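# Seat the loose LC fibre plug in switch port 27

## Task

In cabinet AD30, the switch has six fibre ports; port 27 is the third from the left when seen from the robot facing the rack. The LC jumper plug there sits only partly inserted: press it home until it clicks into its latch. While doing so, do not release or withdraw any other plug, and do not grip, press or tug firmly on any other plug. Do not force any plug in, out or sideways within its port. Do not kink or crush any jumper cord, do not yank on its far end, and leave no cord sharply bent. The jumper must not end up twisted around or snagged on other cords. Nothing may be knocked over or moved out of the work area, and the robot must not fall or finish leaning.

## Robot and tools

ROBOT. An omnidirectional base carries a column about 1.7 m tall. A carriage slides up it (lift_m, absolute height 0 to 1 m) and holds two six-joint arms, left and right, each ending in a five-finger hand. The arm bases sit roughly 0.57 m + lift_m above the floor; carriage parts hang about 0.15 m lower. A hand point can reach 0.78 m from its shoulder but only about 0.4 m below the arm base; straight fingers extend 0.07 m past it. Parked arm: joints 1-6 = 0, 0.05, 0.05, 1.45, 0, 0. show_instructions displays the reference pages (a diagram of the five-finger hand).

CAMERAS. carriage_camera looks forward, tilted about 20 degrees down. left_wrist_camera and right_wrist_camera sit on the little-finger side of each wrist, aimed at the hand point. "all" requests every camera; [] requests none.

FRAMES. Base frame: metres, origin on the floor below the base centre, x forward, y left, z up. The left_hand and right_hand readings give each hand point in this frame; the real hand is often a bit lower, especially at long reach. The hand point's own axes: +z along the straight fingers, +y out of the palm. base_odometry is the base frame as it was at scene start, built only from wheel turns (slip counts as travel); heading in rad, left positive.

move. Every argument other than cameras and blocking forms one action.
- base: exactly one key, a relative offset from where the base last reported itself: translate_m (m, -2 to 2, forward positive), strafe_m (m, -2 to 2, left positive) or rotate_rad (rad, -6.3 to 6.3, counter-clockwise positive).
- joints: one flat dictionary for both arms, lift and hands; each value is an absolute target. lift_m 0 to 1. Per arm (left_/right_): joint1_rad -2.617 to 3.054 (swing about vertical, 0 ahead, + left); joint2_rad 0 to 3.141 (shoulder: 0 upper arm back, 1.57 up, 3.14 forward); joint3_rad 0 to 3.141 (elbow, 0 folded, 3.14 straight); joint4_rad -1.57 to 1.57 (wrist pitch, + lifts fingertips); joint5_rad -1.57 to 1.57 (wrist yaw, + turns fingertips to the right); joint6_rad -2.094 to 2.094 (roll about the finger direction, + clockwise seen from forearm). Hand keys (<side>_hand_little, _ring, _middle, _index, _thumb_bend): -1 closed to +1 open/straight; _thumb_turn: +1 beside palm, -1 in front of it. _force_limit -1 to 1 maps to about 0-10 N at the fingertip (15 N for thumb motors); _speed -0.96 to 1 (full speed from +0.48). Both start the scene at 0 and -0.8. A finger motor moves only when its target changes.
- speeds: top speeds for this action: translate_m and strafe_m 0.02-0.5 m/s, rotate_rad 0.05-1.57 rad/s, lift_m 0.02-0.27 m/s (default 0.25; others default to the top).
- min_time_s: 0.1-8 s, the shortest duration for each arm motion; 2 or more slows and straightens hand paths. Too short a value can make the arm overshoot.
- blocking: true/omitted waits until everything rests; false returns in about 0.5 s while motion continues. Actions are capped at about 14-15 s.

wait: seconds 0-10, plus cameras; returns state, earlier if running moves come to rest. stop: brakes all your running motions (not instantly; braked parts may keep pressing). zoom_image: camera name and region [x0, y0, x1, y1] in pixels from the top-left, at most 504 by 504, on that camera's latest image. finished_scene: ends the scene (scene 1); the plug must stay latched without the robot.

RESULTS. base_status and joint_status per motion: moving, done, off_target (resting short, maybe still pushing), contact_stop or time_out (unrequested stops; the part holds where it stopped), not_followed (a self-collision check withheld the arm command; line "joint command not followed"), limit_stop_at_motor_heat. "pictures" lists image order; "earlier move" reports a non-blocking move; on_its_own lists uncommanded actions. motor_effort is percent of maximum, peak in brackets, noisy and biased. Joint torques are in joint order, N m. <side>_hand_stopped_by gives six words (little, ring, middle, index, thumb_bend, thumb_turn): moving, target, force, stalled, fault. <side>_<motor>_load_n is fingertip force in N, positive when pushed open. MOTOR HOT warns of heat; at 100 °C the arm goes limp for 30-60 s.

CALL ORDER. If a move or wait is refused, or an unrequested stop appears, the remaining move, wait and finished_scene calls in that reply are skipped; plain invalid calls do not skip them. Base offsets count from the last reported base position.

CAUTIONS. Approach the rack slowly: default base speed into something fixed is a hard hit. Arms have no contact stop and keep pressing, then spring when freed; use min_time_s and small steps near the ports. Push the port 27 plug gently straight along its axis with a fingertip or two; touch nothing else, keep off the cords. Read readings and zoom the wrist images to confirm the latch. Don't let the two arms press or collide; with joint2 under 0.8 rad, turning joint1 outward 0.5 rad or more can hit the column. Avoid tipping: high carriage, stretched arms, pushing and sudden stops reduce stability; a rising hand z with no command signals a lean. Park idle arms to cool them. Avoid drops, slams and heavy force on fingers.

Each tool is called after "Emit:" as a command line: name --argument value for each argument, lists and objects as JSON in quotes; but a table of rows of numbers goes row by row, as --pt "numbers of a row", without its own name.

Reference images:

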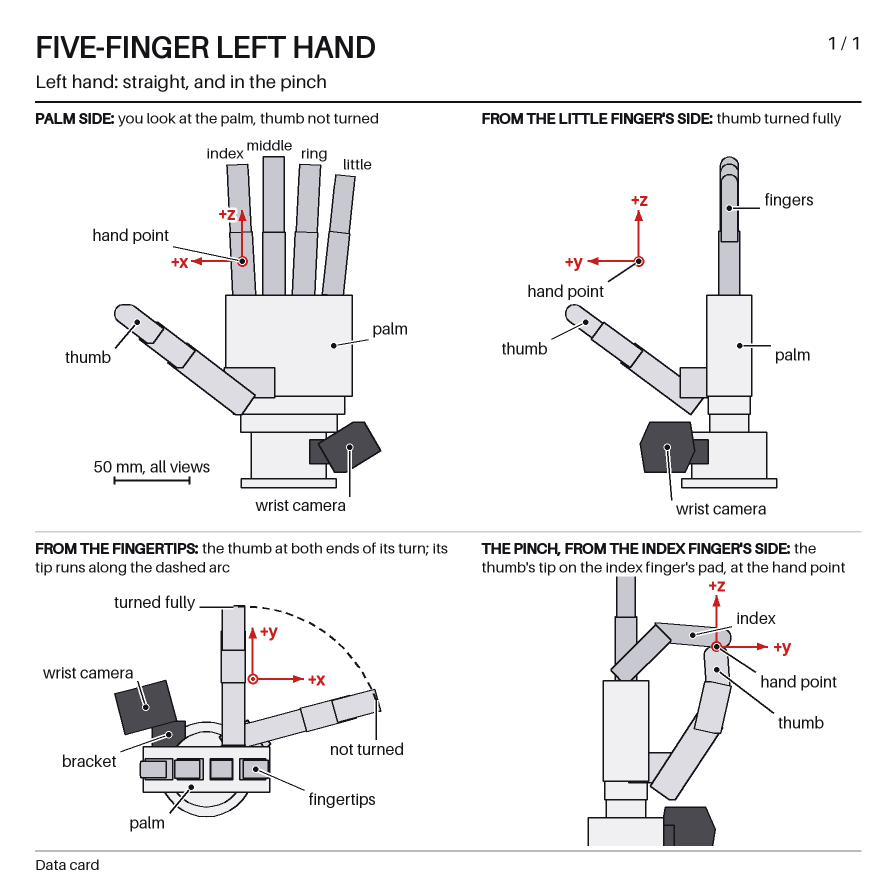

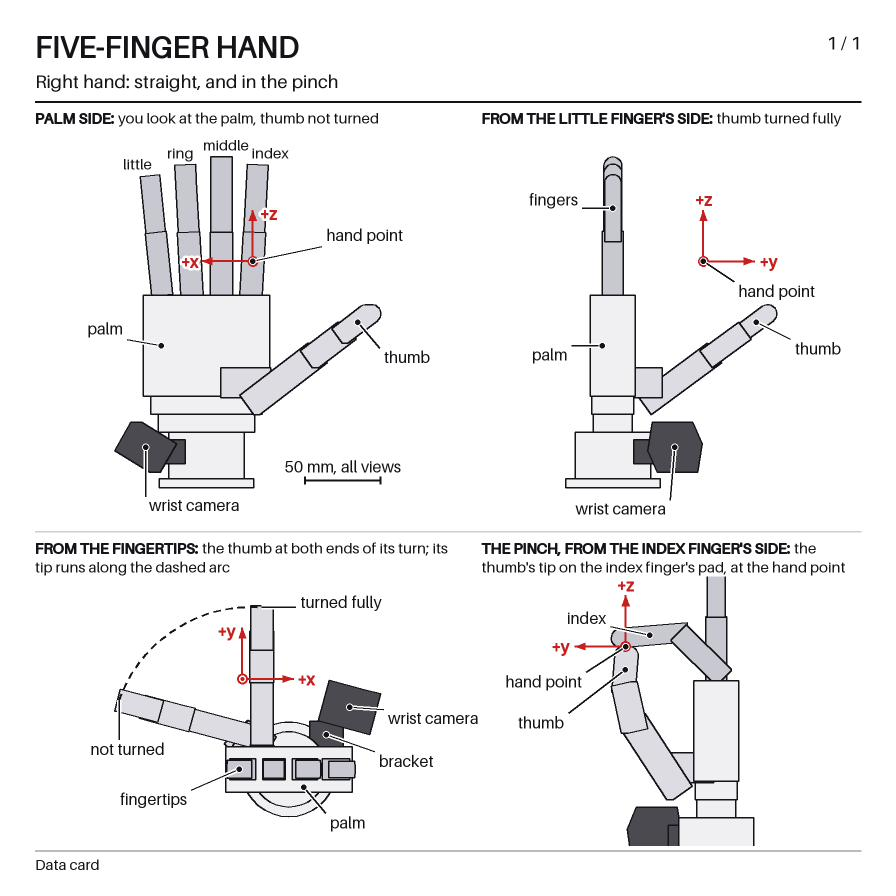

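## Session

Emit:
move

Scene clock: 0.00 s.
Joint torques (N m): no reading
base_odometry: x=+0.000 y=+0.000 heading=+0.000
base_status: not commanded
joint_positions: lift_m=+0.300 left_joint1_rad=-0.004 left_joint2_rad=+0.051 left_joint3_rad=+0.066 left_joint4_rad=+1.401 left_joint5_rad=+0.013 left_joint6_rad=+0.028 right_joint1_rad=-0.005 right_joint2_rad=+0.050 right_joint3_rad=+0.025 right_joint4_rad=+1.399 right_joint5_rad=-0.009 right_joint6_rad=-0.029 left_hand_little=+1.000 left_hand_ring=+1.000 left_hand_middle=+1.000 left_hand_index=+1.000 left_hand_thumb_turn=+1.000 left_hand_thumb_bend=+1.000 left_hand_force_limit=+0.000 left_hand_speed=-0.800 right_hand_little=+1.000 right_hand_ring=+1.000 right_hand_middle=+1.000 right_hand_index=+1.000 right_hand_thumb_turn=+1.000 right_hand_thumb_bend=+1.000 right_hand_force_limit=+0.000 right_hand_speed=-0.800
joint_status: not commanded
left_hand_stopped_by: target,target,target,target,target,target
right_hand_stopped_by: target,target,target,target,target,target
left_little_load_n: 0.0
left_ring_load_n: 0.0
left_middle_load_n: 0.0
left_index_load_n: 0.0
left_thumb_bend_load_n: 0.0
left_thumb_turn_load_n: 0.0
right_little_load_n: 0.0
right_ring_load_n: 0.0
right_middle_load_n: 0.0
right_index_load_n: 0.0
right_thumb_bend_load_n: 0.0
right_thumb_turn_load_n: 0.0
motor_effort: lift_m=+26 drive_wheels=+0
left_hand: x=+0.3308 y=+0.2832 z=+1.3428 quat_wxyz=(+0.713, -0.049, +0.060, -0.697) (m; base frame)
right_hand: x=+0.3437 y=-0.2850 z=+1.3286 quat_wxyz=(+0.692, -0.073, +0.065, -0.715) (m; base frame)
pictures: carriage_camera, left_wrist_camera, right_wrist_camera
Images, in order (width x height): carriage_camera 672x504, left_wrist_camera 672x504, right_wrist_camera 672x504.

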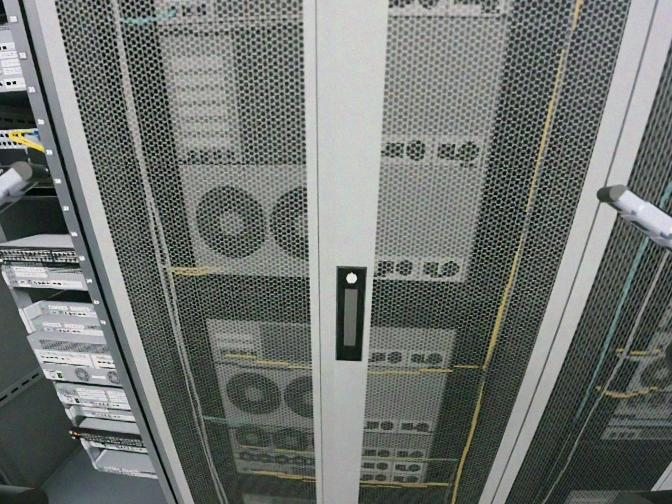

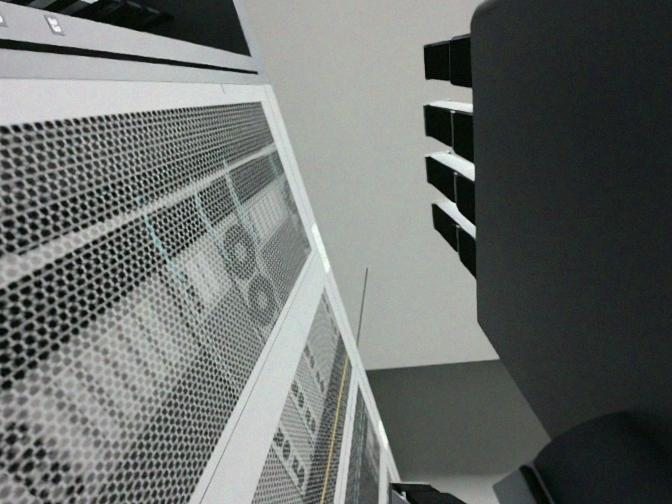

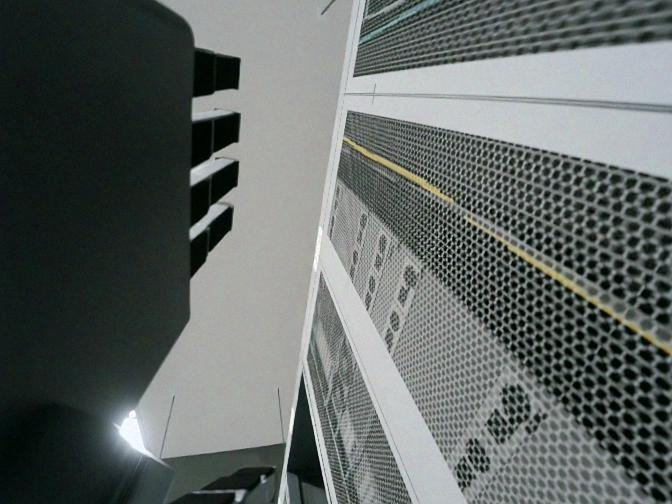

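Emit:
zoom_image --camera "carriage_camera" --region '[0, 100, 170, 504]'

Emit:
move --base '{"rotate_rad": 0.6}' --joints '{"lift_m": 0.6}' --speeds '{"rotate_rad": 0.5}' --cameras '["carriage_camera"]'

Scaled by 1.248 from the camera's image (finer frame: 960x720).

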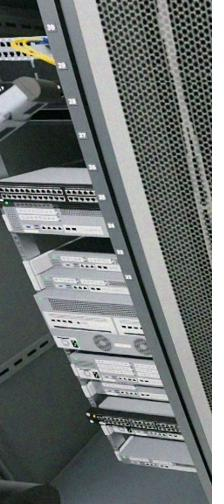

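Scene clock: 4.87 s.
Joint torques (N m): left_arm=[0.02 3.7 4.14 0.13 -0.01 0.07] | right_arm=[-0.23 3.43 6.17 0.18 -0.08 0.07]
move: done
base_odometry: x=+0.000 y=+0.000 heading=+0.600
base_status: done
joint_positions: lift_m=+0.600 left_joint1_rad=-0.004 left_joint2_rad=+0.051 left_joint3_rad=+0.066 left_joint4_rad=+1.401 left_joint5_rad=+0.013 left_joint6_rad=+0.028 right_joint1_rad=-0.005 right_joint2_rad=+0.050 right_joint3_rad=+0.025 right_joint4_rad=+1.399 right_joint5_rad=-0.009 right_joint6_rad=-0.029 left_hand_little=+1.000 left_hand_ring=+1.000 left_hand_middle=+1.000 left_hand_index=+1.000 left_hand_thumb_turn=+1.000 left_hand_thumb_bend=+1.000 left_hand_force_limit=+0.000 left_hand_speed=-0.800 right_hand_little=+1.000 right_hand_ring=+1.000 right_hand_middle=+1.000 right_hand_index=+1.000 right_hand_thumb_turn=+1.000 right_hand_thumb_bend=+1.000 right_hand_force_limit=+0.000 right_hand_speed=-0.800
joint_status: all done
left_hand_stopped_by: target,target,target,target,target,target
right_hand_stopped_by: target,target,target,target,target,target
left_little_load_n: 0.0
left_ring_load_n: 0.0
left_middle_load_n: 0.0
left_index_load_n: 0.0
left_thumb_bend_load_n: 0.0
left_thumb_turn_load_n: 0.0
right_little_load_n: 0.0
right_ring_load_n: 0.0
right_middle_load_n: 0.0
right_index_load_n: 0.0
right_thumb_bend_load_n: 0.0
right_thumb_turn_load_n: 0.0
motor_effort: lift_m=+27(34) drive_wheels=+2(9)
left_hand: x=+0.3309 y=+0.2832 z=+1.6427 quat_wxyz=(+0.713, -0.050, +0.060, -0.697)
right_hand: x=+0.3437 y=-0.2850 z=+1.6285 quat_wxyz=(+0.692, -0.073, +0.065, -0.715)
Images, in order (width x height): carriage_camera 672x504.

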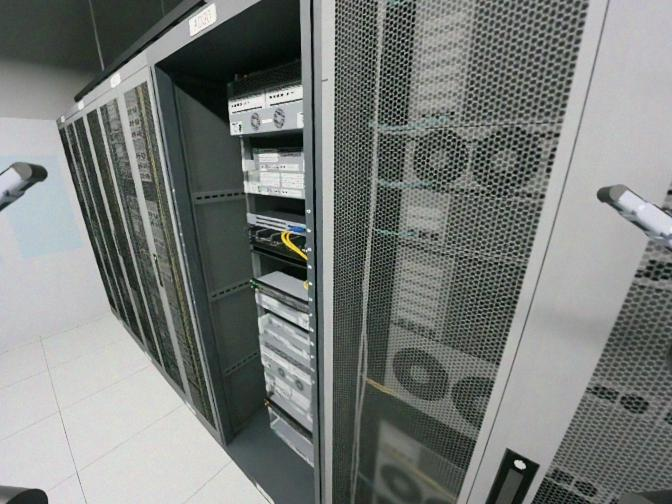

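Emit:
zoom_image --camera "carriage_camera" --region '[60, 0, 340, 110]'

Emit:
zoom_image --camera "carriage_camera" --region '[200, 180, 330, 330]'

Scaled by 1.800 from the camera's image (finer frame: 960x720).

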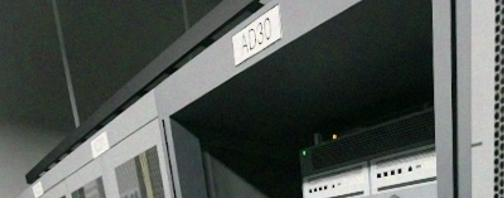

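Scaled by 3.360 from the camera's image (finer frame: 960x720).

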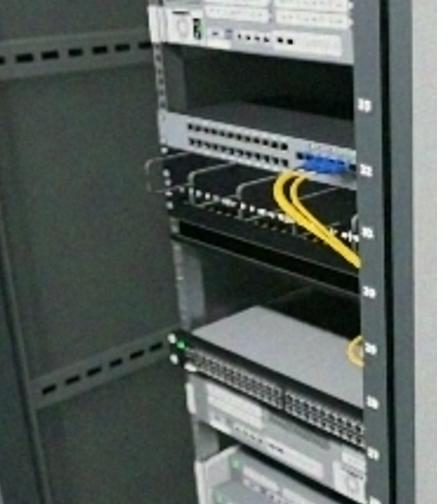

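Emit:
move --base '{"rotate_rad": -0.6}' --speeds '{"rotate_rad": 0.7}' --cameras '[]'

Emit:
move --base '{"strafe_m": 0.6}' --speeds '{"strafe_m": 0.25}' --cameras '["carriage_camera"]'

Scene clock: 12.53 s.
Joint torques (N m): left_arm=[0.01 3.73 4.16 0.13 -0.01 0.08] | right_arm=[-0.24 3.38 6.09 0.2 -0.08 0.05]
move: done
base_odometry: x=+0.000 y=+0.000 heading=+0.001
base_status: done
joint_positions: lift_m=+0.600 left_joint1_rad=-0.004 left_joint2_rad=+0.051 left_joint3_rad=+0.066 left_joint4_rad=+1.401 left_joint5_rad=+0.013 left_joint6_rad=+0.028 right_joint1_rad=-0.005 right_joint2_rad=+0.050 right_joint3_rad=+0.025 right_joint4_rad=+1.399 right_joint5_rad=-0.009 right_joint6_rad=-0.029 left_hand_little=+1.000 left_hand_ring=+1.000 left_hand_middle=+1.000 left_hand_index=+1.000 left_hand_thumb_turn=+1.000 left_hand_thumb_bend=+1.000 left_hand_force_limit=+0.000 left_hand_speed=-0.800 right_hand_little=+1.000 right_hand_ring=+1.000 right_hand_middle=+1.000 right_hand_index=+1.000 right_hand_thumb_turn=+1.000 right_hand_thumb_bend=+1.000 right_hand_force_limit=+0.000 right_hand_speed=-0.800
joint_status: not commanded
left_hand_stopped_by: target,target,target,target,target,target
right_hand_stopped_by: target,target,target,target,target,target
left_little_load_n: 0.0
left_ring_load_n: 0.0
left_middle_load_n: 0.0
left_index_load_n: 0.0
left_thumb_bend_load_n: -0.5
left_thumb_turn_load_n: 0.0
right_little_load_n: 0.0
right_ring_load_n: 0.0
right_middle_load_n: 0.0
right_index_load_n: 0.0
right_thumb_bend_load_n: 0.0
right_thumb_turn_load_n: 0.0
motor_effort: lift_m=+27(28) drive_wheels=-8(10)
left_hand: x=+0.3309 y=+0.2832 z=+1.6427 quat_wxyz=(+0.713, -0.050, +0.060, -0.697)
right_hand: x=+0.3437 y=-0.2850 z=+1.6285 quat_wxyz=(+0.692, -0.073, +0.065, -0.715)

Scene clock: 16.33 s.
Joint torques (N m): left_arm=[0.01 3.62 4.22 0.14 -0.01 0.08] | right_arm=[-0.23 3.47 6.15 0.16 -0.05 0.04]
move: done
base_odometry: x=+0.000 y=+0.600 heading=+0.001
base_status: done
joint_positions: lift_m=+0.600 left_joint1_rad=-0.004 left_joint2_rad=+0.051 left_joint3_rad=+0.066 left_joint4_rad=+1.401 left_joint5_rad=+0.012 left_joint6_rad=+0.028 right_joint1_rad=-0.005 right_joint2_rad=+0.050 right_joint3_rad=+0.025 right_joint4_rad=+1.399 right_joint5_rad=-0.009 right_joint6_rad=-0.029 left_hand_little=+1.000 left_hand_ring=+1.000 left_hand_middle=+1.000 left_hand_index=+1.000 left_hand_thumb_turn=+1.000 left_hand_thumb_bend=+1.000 left_hand_force_limit=+0.000 left_hand_speed=-0.800 right_hand_little=+1.000 right_hand_ring=+1.000 right_hand_middle=+1.000 right_hand_index=+1.000 right_hand_thumb_turn=+1.000 right_hand_thumb_bend=+1.000 right_hand_force_limit=+0.000 right_hand_speed=-0.800
joint_status: not commanded
left_hand_stopped_by: target,target,target,target,target,target
right_hand_stopped_by: target,target,target,target,target,target
left_little_load_n: 0.0
left_ring_load_n: 0.0
left_middle_load_n: 0.0
left_index_load_n: 0.0
left_thumb_bend_load_n: 0.5
left_thumb_turn_load_n: 0.0
right_little_load_n: 0.0
right_ring_load_n: -0.5
right_middle_load_n: 0.0
right_index_load_n: 0.0
right_thumb_bend_load_n: 0.5
right_thumb_turn_load_n: 0.0
motor_effort: lift_m=+27(28) drive_wheels=-1(7)
left_hand: x=+0.3309 y=+0.2833 z=+1.6427 quat_wxyz=(+0.713, -0.050, +0.060, -0.697)
right_hand: x=+0.3438 y=-0.2850 z=+1.6285 quat_wxyz=(+0.692, -0.073, +0.065, -0.715)
Images, in order (width x height): carriage_camera 672x504.

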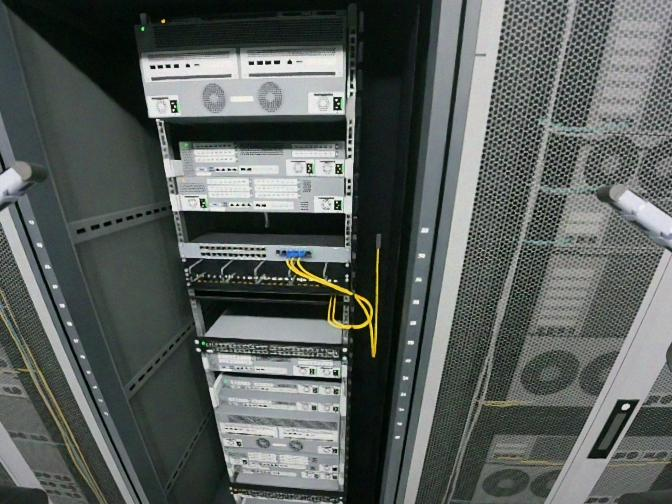

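Emit:
zoom_image --camera "carriage_camera" --region '[170, 215, 390, 370]'

Emit:
zoom_image --camera "carriage_camera" --region '[250, 235, 330, 295]'

Scaled by 2.291 from the camera's image (finer frame: 960x720).

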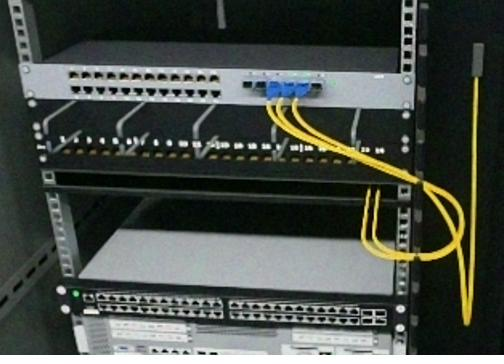

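Scaled by 6.300 from the camera's image (finer frame: 960x720).

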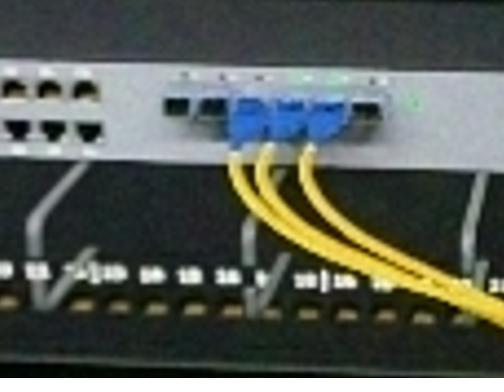

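Emit:
move --base '{"strafe_m": 0.2}' --speeds '{"strafe_m": 0.25}' --cameras '["all"]'

Emit:
zoom_image --camera "carriage_camera" --region '[200, 180, 452, 400]'

Scene clock: 50.40 s.
Joint torques (N m): left_arm=[0.03 3.69 4.19 0.12 0.01 0.08] | right_arm=[-0.25 3.45 6.19 0.13 -0.05 0.06]
move: done
base_odometry: x=+0.000 y=+0.800 heading=+0.001
base_status: done
joint_positions: lift_m=+0.600 left_joint1_rad=-0.004 left_joint2_rad=+0.051 left_joint3_rad=+0.066 left_joint4_rad=+1.401 left_joint5_rad=+0.012 left_joint6_rad=+0.028 right_joint1_rad=-0.005 right_joint2_rad=+0.050 right_joint3_rad=+0.025 right_joint4_rad=+1.399 right_joint5_rad=-0.009 right_joint6_rad=-0.029 left_hand_little=+1.000 left_hand_ring=+1.000 left_hand_middle=+1.000 left_hand_index=+1.000 left_hand_thumb_turn=+1.000 left_hand_thumb_bend=+1.000 left_hand_force_limit=+0.000 left_hand_speed=-0.800 right_hand_little=+1.000 right_hand_ring=+1.000 right_hand_middle=+1.000 right_hand_index=+1.000 right_hand_thumb_turn=+1.000 right_hand_thumb_bend=+1.000 right_hand_force_limit=+0.000 right_hand_speed=-0.800
joint_status: not commanded
left_hand_stopped_by: target,target,target,target,target,target
right_hand_stopped_by: target,target,target,target,target,target
left_little_load_n: 0.0
left_ring_load_n: 0.0
left_middle_load_n: 0.0
left_index_load_n: 0.0
left_thumb_bend_load_n: 0.0
left_thumb_turn_load_n: 0.0
right_little_load_n: 0.0
right_ring_load_n: 0.0
right_middle_load_n: 0.0
right_index_load_n: 0.0
right_thumb_bend_load_n: 0.0
right_thumb_turn_load_n: 0.0
motor_effort: lift_m=+27(28) drive_wheels=-2(7)
left_hand: x=+0.3309 y=+0.2834 z=+1.6427 quat_wxyz=(+0.713, -0.050, +0.060, -0.697)
right_hand: x=+0.3438 y=-0.2849 z=+1.6285 quat_wxyz=(+0.692, -0.073, +0.065, -0.715)
pictures: carriage_camera, left_wrist_camera, right_wrist_camera
Images, in order (width x height): carriage_camera 672x504, left_wrist_camera 672x504, right_wrist_camera 672x504.

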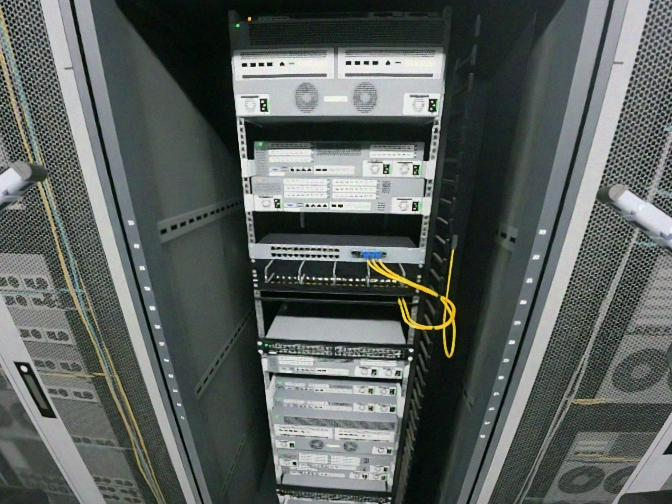

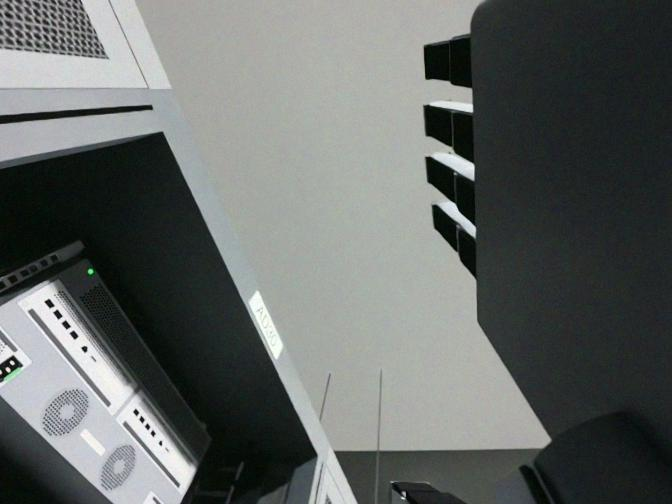

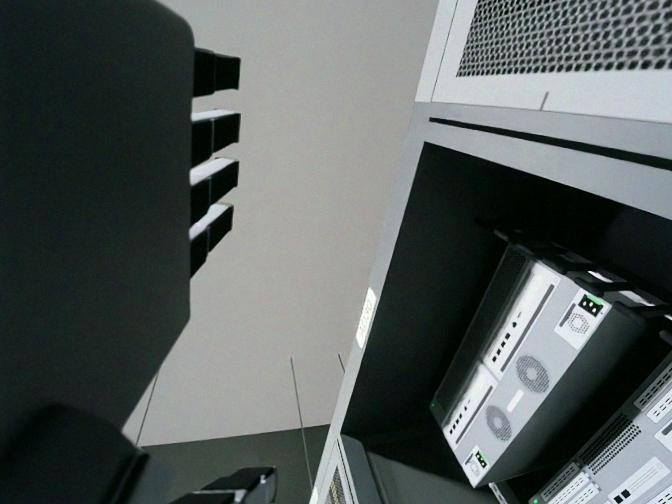

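Scaled by 2.000 from the camera's image (finer frame: 960x720).

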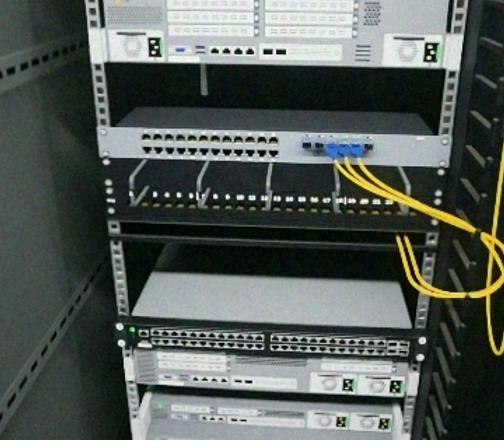

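Emit:
move --base '{"translate_m": 0.15}' --speeds '{"translate_m": 0.15}' --cameras '["carriage_camera"]'

Emit:
zoom_image --camera "carriage_camera" --region '[200, 180, 452, 400]'

Scene clock: 61.43 s.
Joint torques (N m): left_arm=[0.02 3.66 4.18 0.14 0 0.07] | right_arm=[-0.27 3.45 6.16 0.11 -0.06 0.05]
move: done
base_odometry: x=+0.150 y=+0.800 heading=+0.001
base_status: done
joint_positions: lift_m=+0.600 left_joint1_rad=-0.004 left_joint2_rad=+0.051 left_joint3_rad=+0.066 left_joint4_rad=+1.400 left_joint5_rad=+0.012 left_joint6_rad=+0.028 right_joint1_rad=-0.005 right_joint2_rad=+0.050 right_joint3_rad=+0.025 right_joint4_rad=+1.399 right_joint5_rad=-0.009 right_joint6_rad=-0.029 left_hand_little=+1.000 left_hand_ring=+1.000 left_hand_middle=+1.000 left_hand_index=+1.000 left_hand_thumb_turn=+1.000 left_hand_thumb_bend=+1.000 left_hand_force_limit=+0.000 left_hand_speed=-0.800 right_hand_little=+1.000 right_hand_ring=+1.000 right_hand_middle=+1.000 right_hand_index=+1.000 right_hand_thumb_turn=+1.000 right_hand_thumb_bend=+1.000 right_hand_force_limit=+0.000 right_hand_speed=-0.800
joint_status: not commanded
left_hand_stopped_by: target,target,target,target,target,target
right_hand_stopped_by: target,target,target,target,target,target
left_little_load_n: 0.0
left_ring_load_n: 0.0
left_middle_load_n: 0.0
left_index_load_n: 0.0
left_thumb_bend_load_n: 0.0
left_thumb_turn_load_n: 0.0
right_little_load_n: 0.0
right_ring_load_n: 0.0
right_middle_load_n: 0.0
right_index_load_n: 0.0
right_thumb_bend_load_n: 0.0
right_thumb_turn_load_n: 0.0
motor_effort: lift_m=+27(28) drive_wheels=+1(7)
left_hand: x=+0.3311 y=+0.2834 z=+1.6426 quat_wxyz=(+0.713, -0.050, +0.060, -0.697)
right_hand: x=+0.3438 y=-0.2849 z=+1.6285 quat_wxyz=(+0.692, -0.073, +0.065, -0.715)
Images, in order (width x height): carriage_camera 672x504.

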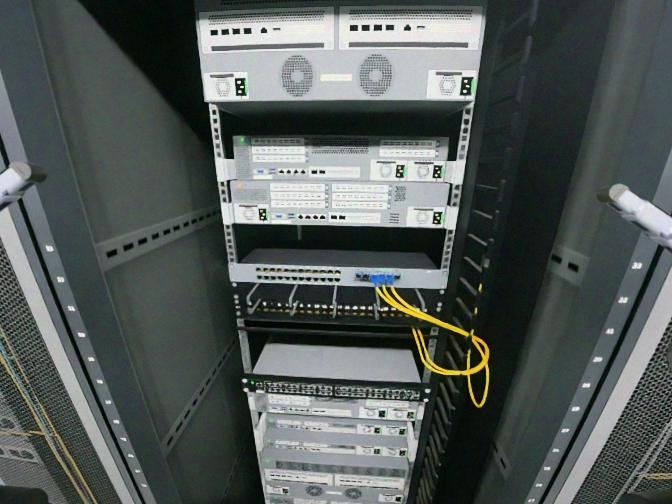

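Scaled by 2.000 from the camera's image (finer frame: 960x720).

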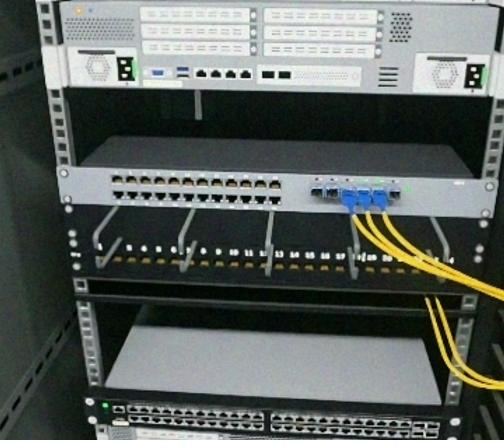

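Emit:
zoom_image --camera "carriage_camera" --region '[200, 0, 500, 225]'

Emit:
zoom_image --camera "carriage_camera" --region '[200, 279, 500, 504]'

Scaled by 1.680 from the camera's image (finer frame: 960x720).

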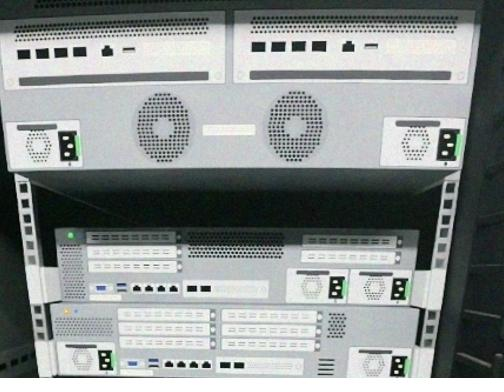

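Scaled by 1.680 from the camera's image (finer frame: 960x720).

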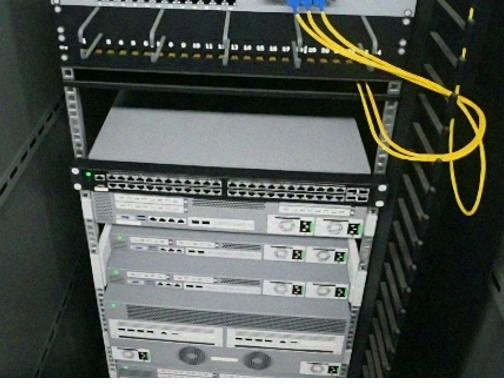

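Emit:
move --base '{"rotate_rad": -0.028}'

Emit:
move --base '{"strafe_m": -0.38}' --speeds '{"strafe_m": 0.2}' --cameras '["carriage_camera"]'

Emit:
zoom_image --camera "carriage_camera" --region '[40, 180, 292, 400]'

Scene clock: 124.33 s.
Joint torques (N m): left_arm=[0.03 3.77 4.22 0.14 -0.01 0.08] | right_arm=[-0.24 3.43 6.26 0.11 -0.05 0.06]
move: done
base_odometry: x=+0.150 y=+0.801 heading=-0.026
base_status: done
joint_positions: lift_m=+0.600 left_joint1_rad=-0.004 left_joint2_rad=+0.051 left_joint3_rad=+0.066 left_joint4_rad=+1.400 left_joint5_rad=+0.012 left_joint6_rad=+0.028 right_joint1_rad=-0.005 right_joint2_rad=+0.050 right_joint3_rad=+0.025 right_joint4_rad=+1.399 right_joint5_rad=-0.009 right_joint6_rad=-0.029 left_hand_little=+1.000 left_hand_ring=+1.000 left_hand_middle=+1.000 left_hand_index=+1.000 left_hand_thumb_turn=+1.000 left_hand_thumb_bend=+1.000 left_hand_force_limit=+0.000 left_hand_speed=-0.800 right_hand_little=+1.000 right_hand_ring=+1.000 right_hand_middle=+1.000 right_hand_index=+1.000 right_hand_thumb_turn=+1.000 right_hand_thumb_bend=+1.000 right_hand_force_limit=+0.000 right_hand_speed=-0.800
joint_status: not commanded
left_hand_stopped_by: target,target,target,target,target,target
right_hand_stopped_by: target,target,target,target,target,target
left_little_load_n: 0.0
left_ring_load_n: 0.0
left_middle_load_n: 0.0
left_index_load_n: -0.5
left_thumb_bend_load_n: 0.0
left_thumb_turn_load_n: 0.0
right_little_load_n: 0.0
right_ring_load_n: 0.0
right_middle_load_n: 0.0
right_index_load_n: 0.0
right_thumb_bend_load_n: 0.0
right_thumb_turn_load_n: 0.0
motor_effort: lift_m=+27(28) drive_wheels=-6(6)
left_hand: x=+0.3312 y=+0.2834 z=+1.6426 quat_wxyz=(+0.713, -0.050, +0.060, -0.697)
right_hand: x=+0.3438 y=-0.2849 z=+1.6285 quat_wxyz=(+0.692, -0.073, +0.065, -0.715)
pictures: none

Scene clock: 127.43 s.
Joint torques (N m): left_arm=[0.02 3.77 4.19 0.13 0 0.08] | right_arm=[-0.09 3.36 6.22 0.16 -0.03 0.05]
move: done
base_odometry: x=+0.140 y=+0.421 heading=-0.026
base_status: done
joint_positions: lift_m=+0.600 left_joint1_rad=-0.004 left_joint2_rad=+0.051 left_joint3_rad=+0.066 left_joint4_rad=+1.401 left_joint5_rad=+0.012 left_joint6_rad=+0.028 right_joint1_rad=-0.005 right_joint2_rad=+0.050 right_joint3_rad=+0.025 right_joint4_rad=+1.399 right_joint5_rad=-0.009 right_joint6_rad=-0.029 left_hand_little=+1.000 left_hand_ring=+1.000 left_hand_middle=+1.000 left_hand_index=+1.000 left_hand_thumb_turn=+1.000 left_hand_thumb_bend=+1.000 left_hand_force_limit=+0.000 left_hand_speed=-0.800 right_hand_little=+1.000 right_hand_ring=+1.000 right_hand_middle=+1.000 right_hand_index=+1.000 right_hand_thumb_turn=+1.000 right_hand_thumb_bend=+1.000 right_hand_force_limit=+0.000 right_hand_speed=-0.800
joint_status: not commanded
left_hand_stopped_by: target,target,target,target,target,target
right_hand_stopped_by: target,target,target,target,target,target
left_little_load_n: 0.0
left_ring_load_n: 0.0
left_middle_load_n: 0.0
left_index_load_n: 0.0
left_thumb_bend_load_n: 0.0
left_thumb_turn_load_n: 0.0
right_little_load_n: 0.0
right_ring_load_n: 0.0
right_middle_load_n: 0.0
right_index_load_n: 0.0
right_thumb_bend_load_n: 0.0
right_thumb_turn_load_n: -0.5
motor_effort: lift_m=+27(28) drive_wheels=-2(8)
left_hand: x=+0.3310 y=+0.2834 z=+1.6427 quat_wxyz=(+0.713, -0.050, +0.060, -0.697)
right_hand: x=+0.3438 y=-0.2849 z=+1.6285 quat_wxyz=(+0.692, -0.073, +0.065, -0.715)
Images, in order (width x height): carriage_camera 672x504.

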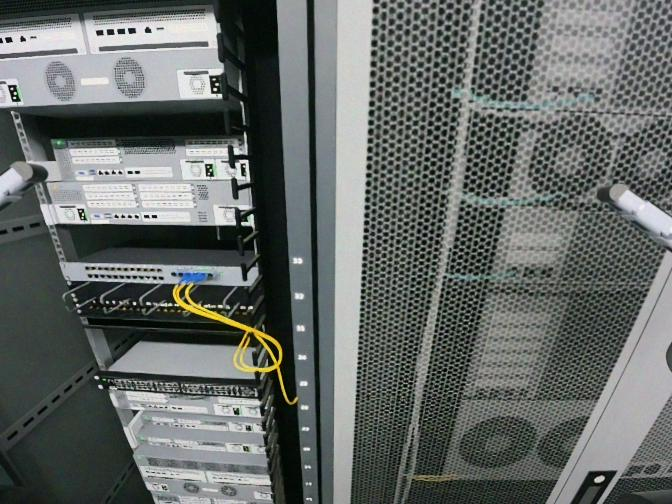

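Scaled by 2.000 from the camera's image (finer frame: 960x720).

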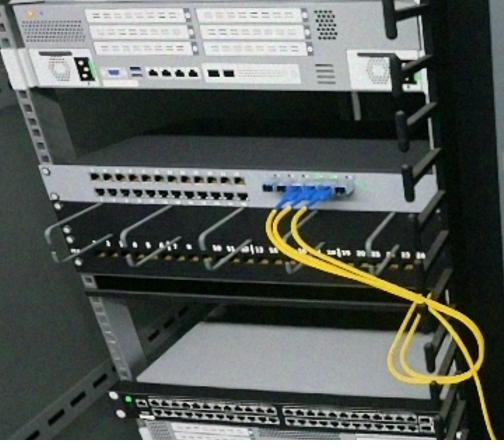

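Emit:
move --base '{"translate_m": -0.2}' --joints '{"left_joint2_rad": 1.4, "left_joint3_rad": 0.75, "left_joint4_rad": 0.7, "left_joint5_rad": 0, "left_joint6_rad": 1.57, "left_hand_thumb_turn": -1}' --speeds '{"translate_m": 0.15}' --min_time_s 3 --cameras '["all"]'

Scene clock: 152.03 s.
Joint torques (N m): left_arm=[0.01 -4.67 7.92 2 -0.07 0.19] | right_arm=[-0.24 3.41 6.12 0.16 -0.05 0.06]
move: done
base_odometry: x=-0.060 y=+0.426 heading=-0.026
base_status: done
joint_positions: lift_m=+0.600 left_joint1_rad=-0.004 left_joint2_rad=+1.394 left_joint3_rad=+0.719 left_joint4_rad=+0.707 left_joint5_rad=+0.007 left_joint6_rad=+1.563 right_joint1_rad=-0.005 right_joint2_rad=+0.050 right_joint3_rad=+0.025 right_joint4_rad=+1.399 right_joint5_rad=-0.009 right_joint6_rad=-0.029 left_hand_little=+1.000 left_hand_ring=+1.000 left_hand_middle=+1.000 left_hand_index=+1.000 left_hand_thumb_turn=-1.000 left_hand_thumb_bend=+1.000 left_hand_force_limit=+0.000 left_hand_speed=-0.800 right_hand_little=+1.000 right_hand_ring=+1.000 right_hand_middle=+1.000 right_hand_index=+1.000 right_hand_thumb_turn=+1.000 right_hand_thumb_bend=+1.000 right_hand_force_limit=+0.000 right_hand_speed=-0.800
joint_status: all done
left_hand_stopped_by: target,target,target,target,target,target
right_hand_stopped_by: target,target,target,target,target,target
left_little_load_n: -0.5
left_ring_load_n: 0.0
left_middle_load_n: 0.0
left_index_load_n: -0.5
left_thumb_bend_load_n: 0.0
left_thumb_turn_load_n: 0.5
right_little_load_n: 0.0
right_ring_load_n: 0.0
right_middle_load_n: 0.0
right_index_load_n: 0.0
right_thumb_bend_load_n: 0.0
right_thumb_turn_load_n: 0.0
motor_effort: lift_m=+27(28) drive_wheels=-1(6)
left_hand: x=+0.7007 y=+0.3719 z=+1.4414 quat_wxyz=(+0.718, +0.001, +0.696, -0.007)
right_hand: x=+0.3439 y=-0.2849 z=+1.6284 quat_wxyz=(+0.692, -0.074, +0.065, -0.715)
pictures: carriage_camera, left_wrist_camera, right_wrist_camera
Images, in order (width x height): carriage_camera 672x504, left_wrist_camera 672x504, right_wrist_camera 672x504.

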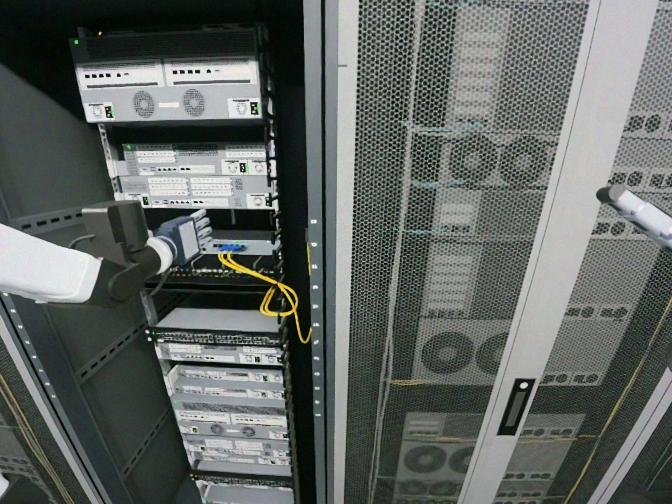

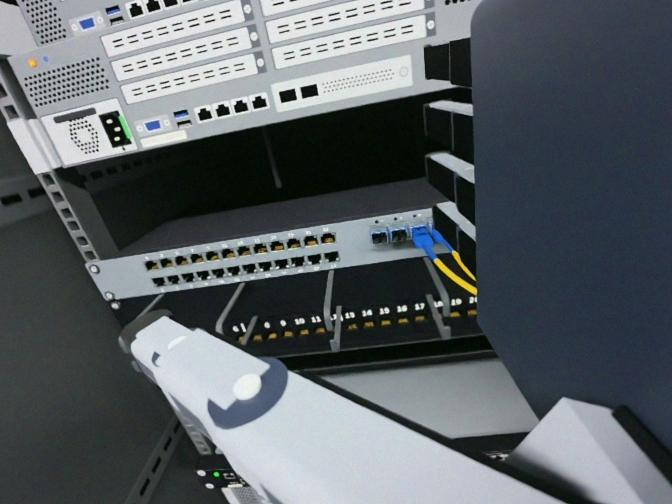

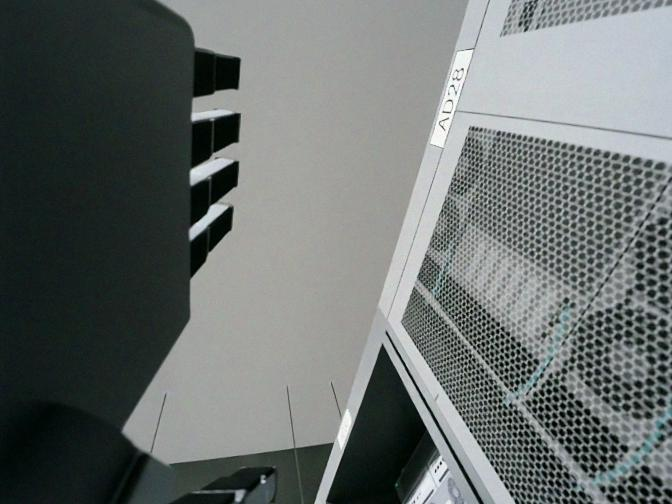

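Emit:
zoom_image --camera "left_wrist_camera" --region '[340, 170, 500, 330]'

Emit:
zoom_image --camera "carriage_camera" --region '[140, 190, 310, 300]'

Scaled by 3.150 from the camera's image (finer frame: 960x720).

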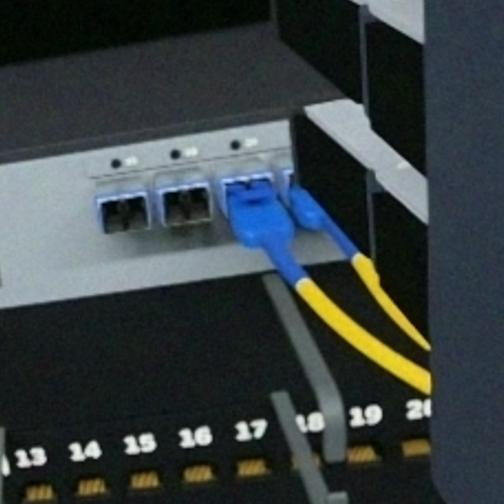

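Scaled by 2.965 from the camera's image (finer frame: 960x720).

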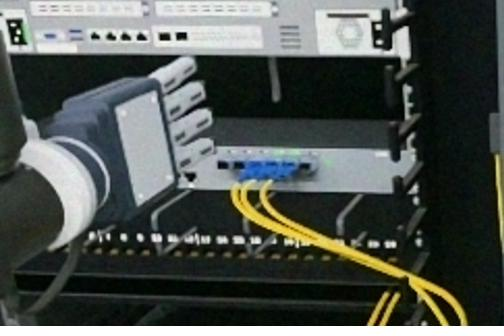

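Emit:
move --base '{"strafe_m": 0.08}' --joints '{"lift_m": 0.56, "left_joint1_rad": 0.5, "left_joint5_rad": 0.9, "left_joint6_rad": 0, "left_hand_thumb_bend": -1, "left_hand_speed": 0.2}' --speeds '{"strafe_m": 0.15}' --min_time_s 2 --cameras '["carriage_camera", "left_wrist_camera"]'

Scene clock: 205.63 s.
Joint torques (N m): left_arm=[0.85 -5.18 6.69 1.84 0.08 0] | right_arm=[-0.17 3.44 6.15 0.16 -0.06 0.04]
move: off_target
base_odometry: x=-0.058 y=+0.506 heading=-0.026
base_status: done
joint_positions: lift_m=+0.560 left_joint1_rad=+0.490 left_joint2_rad=+1.400 left_joint3_rad=+0.731 left_joint4_rad=+0.695 left_joint5_rad=+0.891 left_joint6_rad=+0.009 right_joint1_rad=-0.005 right_joint2_rad=+0.050 right_joint3_rad=+0.024 right_joint4_rad=+1.399 right_joint5_rad=-0.010 right_joint6_rad=-0.029 left_hand_little=+1.000 left_hand_ring=+1.000 left_hand_middle=+1.000 left_hand_index=+1.000 left_hand_thumb_turn=-1.000 left_hand_thumb_bend=-0.979 left_hand_force_limit=+0.000 left_hand_speed=+0.200 right_hand_little=+1.000 right_hand_ring=+1.000 right_hand_middle=+1.000 right_hand_index=+1.000 right_hand_thumb_turn=+1.000 right_hand_thumb_bend=+1.000 right_hand_force_limit=+0.000 right_hand_speed=-0.800
joint_status: left_hand_thumb_bend off_target (ended at -0.979, target -1.000); the others done
left_hand_stopped_by: target,target,target,target,force,target
right_hand_stopped_by: target,target,target,target,target,target
left_little_load_n: 0.0
left_ring_load_n: 0.0
left_middle_load_n: 0.0
left_index_load_n: 0.0
left_thumb_bend_load_n: 12.5
left_thumb_turn_load_n: 1.0
right_little_load_n: 0.0
right_ring_load_n: 0.0
right_middle_load_n: 0.0
right_index_load_n: 0.0
right_thumb_bend_load_n: 0.0
right_thumb_turn_load_n: 0.0
motor_effort: lift_m=+24(25) drive_wheels=-2(7)
left_hand: x=+0.6428 y=+0.3435 z=+1.3702 quat_wxyz=(+0.402, -0.379, +0.590, -0.589)
right_hand: x=+0.3441 y=-0.2848 z=+1.5884 quat_wxyz=(+0.692, -0.074, +0.065, -0.715)
Images, in order (width x height): carriage_camera 672x504, left_wrist_camera 672x504.

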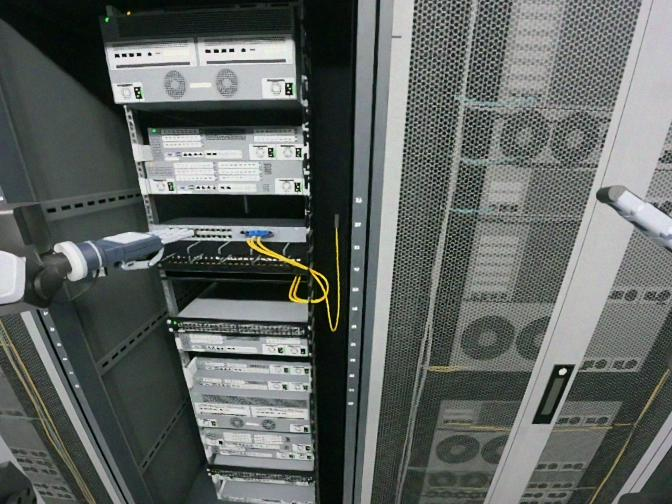

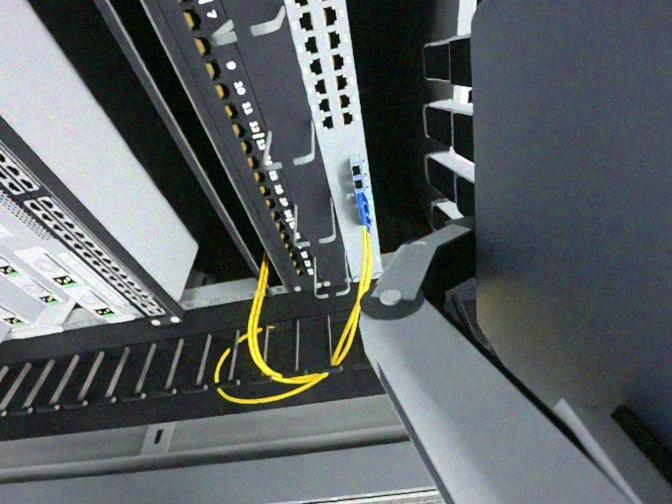

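Emit:
zoom_image --camera "left_wrist_camera" --region '[300, 130, 440, 270]'

Scaled by 3.600 from the camera's image (finer frame: 960x720).

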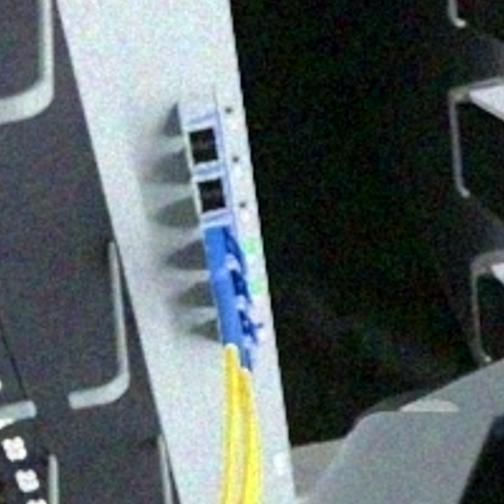

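Emit:
move --base '{"strafe_m": 0.06}' --joints '{"left_hand_thumb_bend": -0.9}' --speeds '{"strafe_m": 0.15}'

Emit:
move --base '{"translate_m": 0.08}' --speeds '{"translate_m": 0.1}' --cameras '["carriage_camera", "left_wrist_camera"]'

Scene clock: 220.07 s.
Joint torques (N m): left_arm=[0.57 -5.04 6.69 1.79 0.05 0] | right_arm=[-0.2 3.49 6.17 0.2 -0.04 0.06]
move: done
base_odometry: x=-0.057 y=+0.566 heading=-0.026
base_status: done
joint_positions: lift_m=+0.560 left_joint1_rad=+0.493 left_joint2_rad=+1.400 left_joint3_rad=+0.731 left_joint4_rad=+0.696 left_joint5_rad=+0.895 left_joint6_rad=+0.007 right_joint1_rad=-0.005 right_joint2_rad=+0.050 right_joint3_rad=+0.024 right_joint4_rad=+1.399 right_joint5_rad=-0.010 right_joint6_rad=-0.029 left_hand_little=+1.000 left_hand_ring=+1.000 left_hand_middle=+1.000 left_hand_index=+1.000 left_hand_thumb_turn=-1.000 left_hand_thumb_bend=-0.900 left_hand_force_limit=+0.000 left_hand_speed=+0.200 right_hand_little=+1.000 right_hand_ring=+1.000 right_hand_middle=+1.000 right_hand_index=+1.000 right_hand_thumb_turn=+1.000 right_hand_thumb_bend=+1.000 right_hand_force_limit=+0.000 right_hand_speed=-0.800
joint_status: all done
left_hand_stopped_by: target,target,target,target,target,target
right_hand_stopped_by: target,target,target,target,target,target
left_little_load_n: 0.0
left_ring_load_n: 0.0
left_middle_load_n: 0.0
left_index_load_n: 0.0
left_thumb_bend_load_n: 0.0
left_thumb_turn_load_n: 0.0
right_little_load_n: 0.0
right_ring_load_n: 0.0
right_middle_load_n: 0.0
right_index_load_n: 0.0
right_thumb_bend_load_n: 0.0
right_thumb_turn_load_n: 0.0
motor_effort: lift_m=+24(25) drive_wheels=-2(7)
left_hand: x=+0.6424 y=+0.3441 z=+1.3704 quat_wxyz=(+0.402, -0.379, +0.590, -0.589)
right_hand: x=+0.3442 y=-0.2848 z=+1.5884 quat_wxyz=(+0.692, -0.074, +0.065, -0.715)
pictures: none

Scene clock: 221.67 s.
Joint torques (N m): left_arm=[0.57 -5.05 6.6 1.79 0.04 0] | right_arm=[-0.21 3.41 6.16 0.17 -0.06 0.06]
move: done
base_odometry: x=+0.023 y=+0.564 heading=-0.025
base_status: done
joint_positions: lift_m=+0.560 left_joint1_rad=+0.493 left_joint2_rad=+1.400 left_joint3_rad=+0.731 left_joint4_rad=+0.697 left_joint5_rad=+0.895 left_joint6_rad=+0.007 right_joint1_rad=-0.005 right_joint2_rad=+0.050 right_joint3_rad=+0.024 right_joint4_rad=+1.399 right_joint5_rad=-0.010 right_joint6_rad=-0.029 left_hand_little=+1.000 left_hand_ring=+1.000 left_hand_middle=+1.000 left_hand_index=+1.000 left_hand_thumb_turn=-1.000 left_hand_thumb_bend=-0.900 left_hand_force_limit=+0.000 left_hand_speed=+0.200 right_hand_little=+1.000 right_hand_ring=+1.000 right_hand_middle=+1.000 right_hand_index=+1.000 right_hand_thumb_turn=+1.000 right_hand_thumb_bend=+1.000 right_hand_force_limit=+0.000 right_hand_speed=-0.800
joint_status: not commanded
left_hand_stopped_by: target,target,target,target,target,target
right_hand_stopped_by: target,target,target,target,target,target
left_little_load_n: 0.0
left_ring_load_n: 0.0
left_middle_load_n: -0.5
left_index_load_n: 0.0
left_thumb_bend_load_n: 0.0
left_thumb_turn_load_n: 0.0
right_little_load_n: 0.0
right_ring_load_n: 0.0
right_middle_load_n: 0.0
right_index_load_n: 0.0
right_thumb_bend_load_n: 0.0
right_thumb_turn_load_n: 0.0
motor_effort: lift_m=+25(25) drive_wheels=-3(7)
left_hand: x=+0.6424 y=+0.3440 z=+1.3705 quat_wxyz=(+0.402, -0.378, +0.590, -0.589)
right_hand: x=+0.3442 y=-0.2848 z=+1.5884 quat_wxyz=(+0.692, -0.074, +0.065, -0.715)
Images, in order (width x height): carriage_camera 672x504, left_wrist_camera 672x504.

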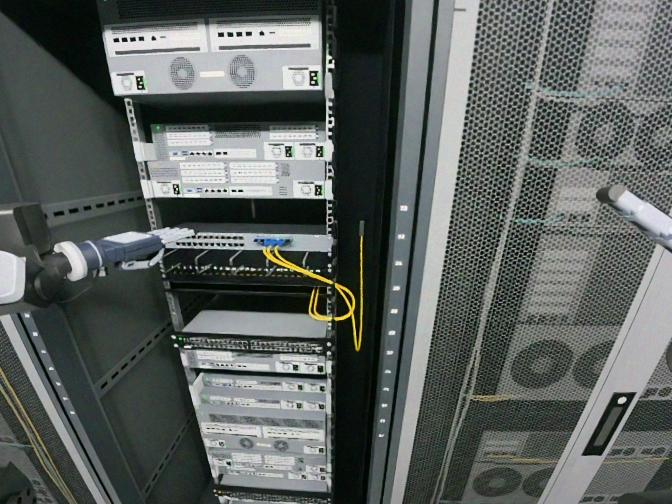

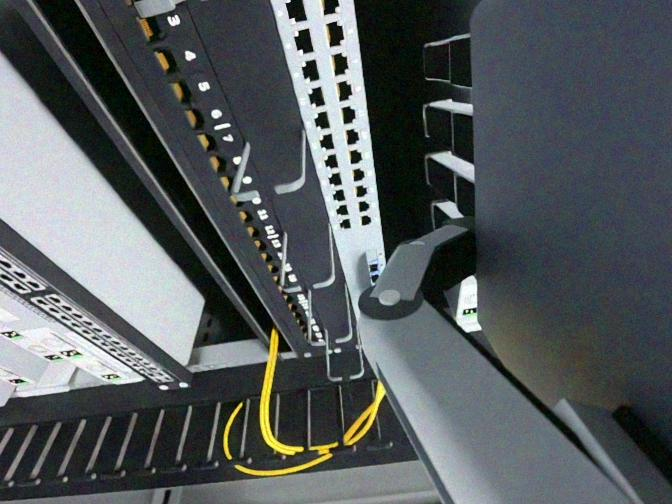

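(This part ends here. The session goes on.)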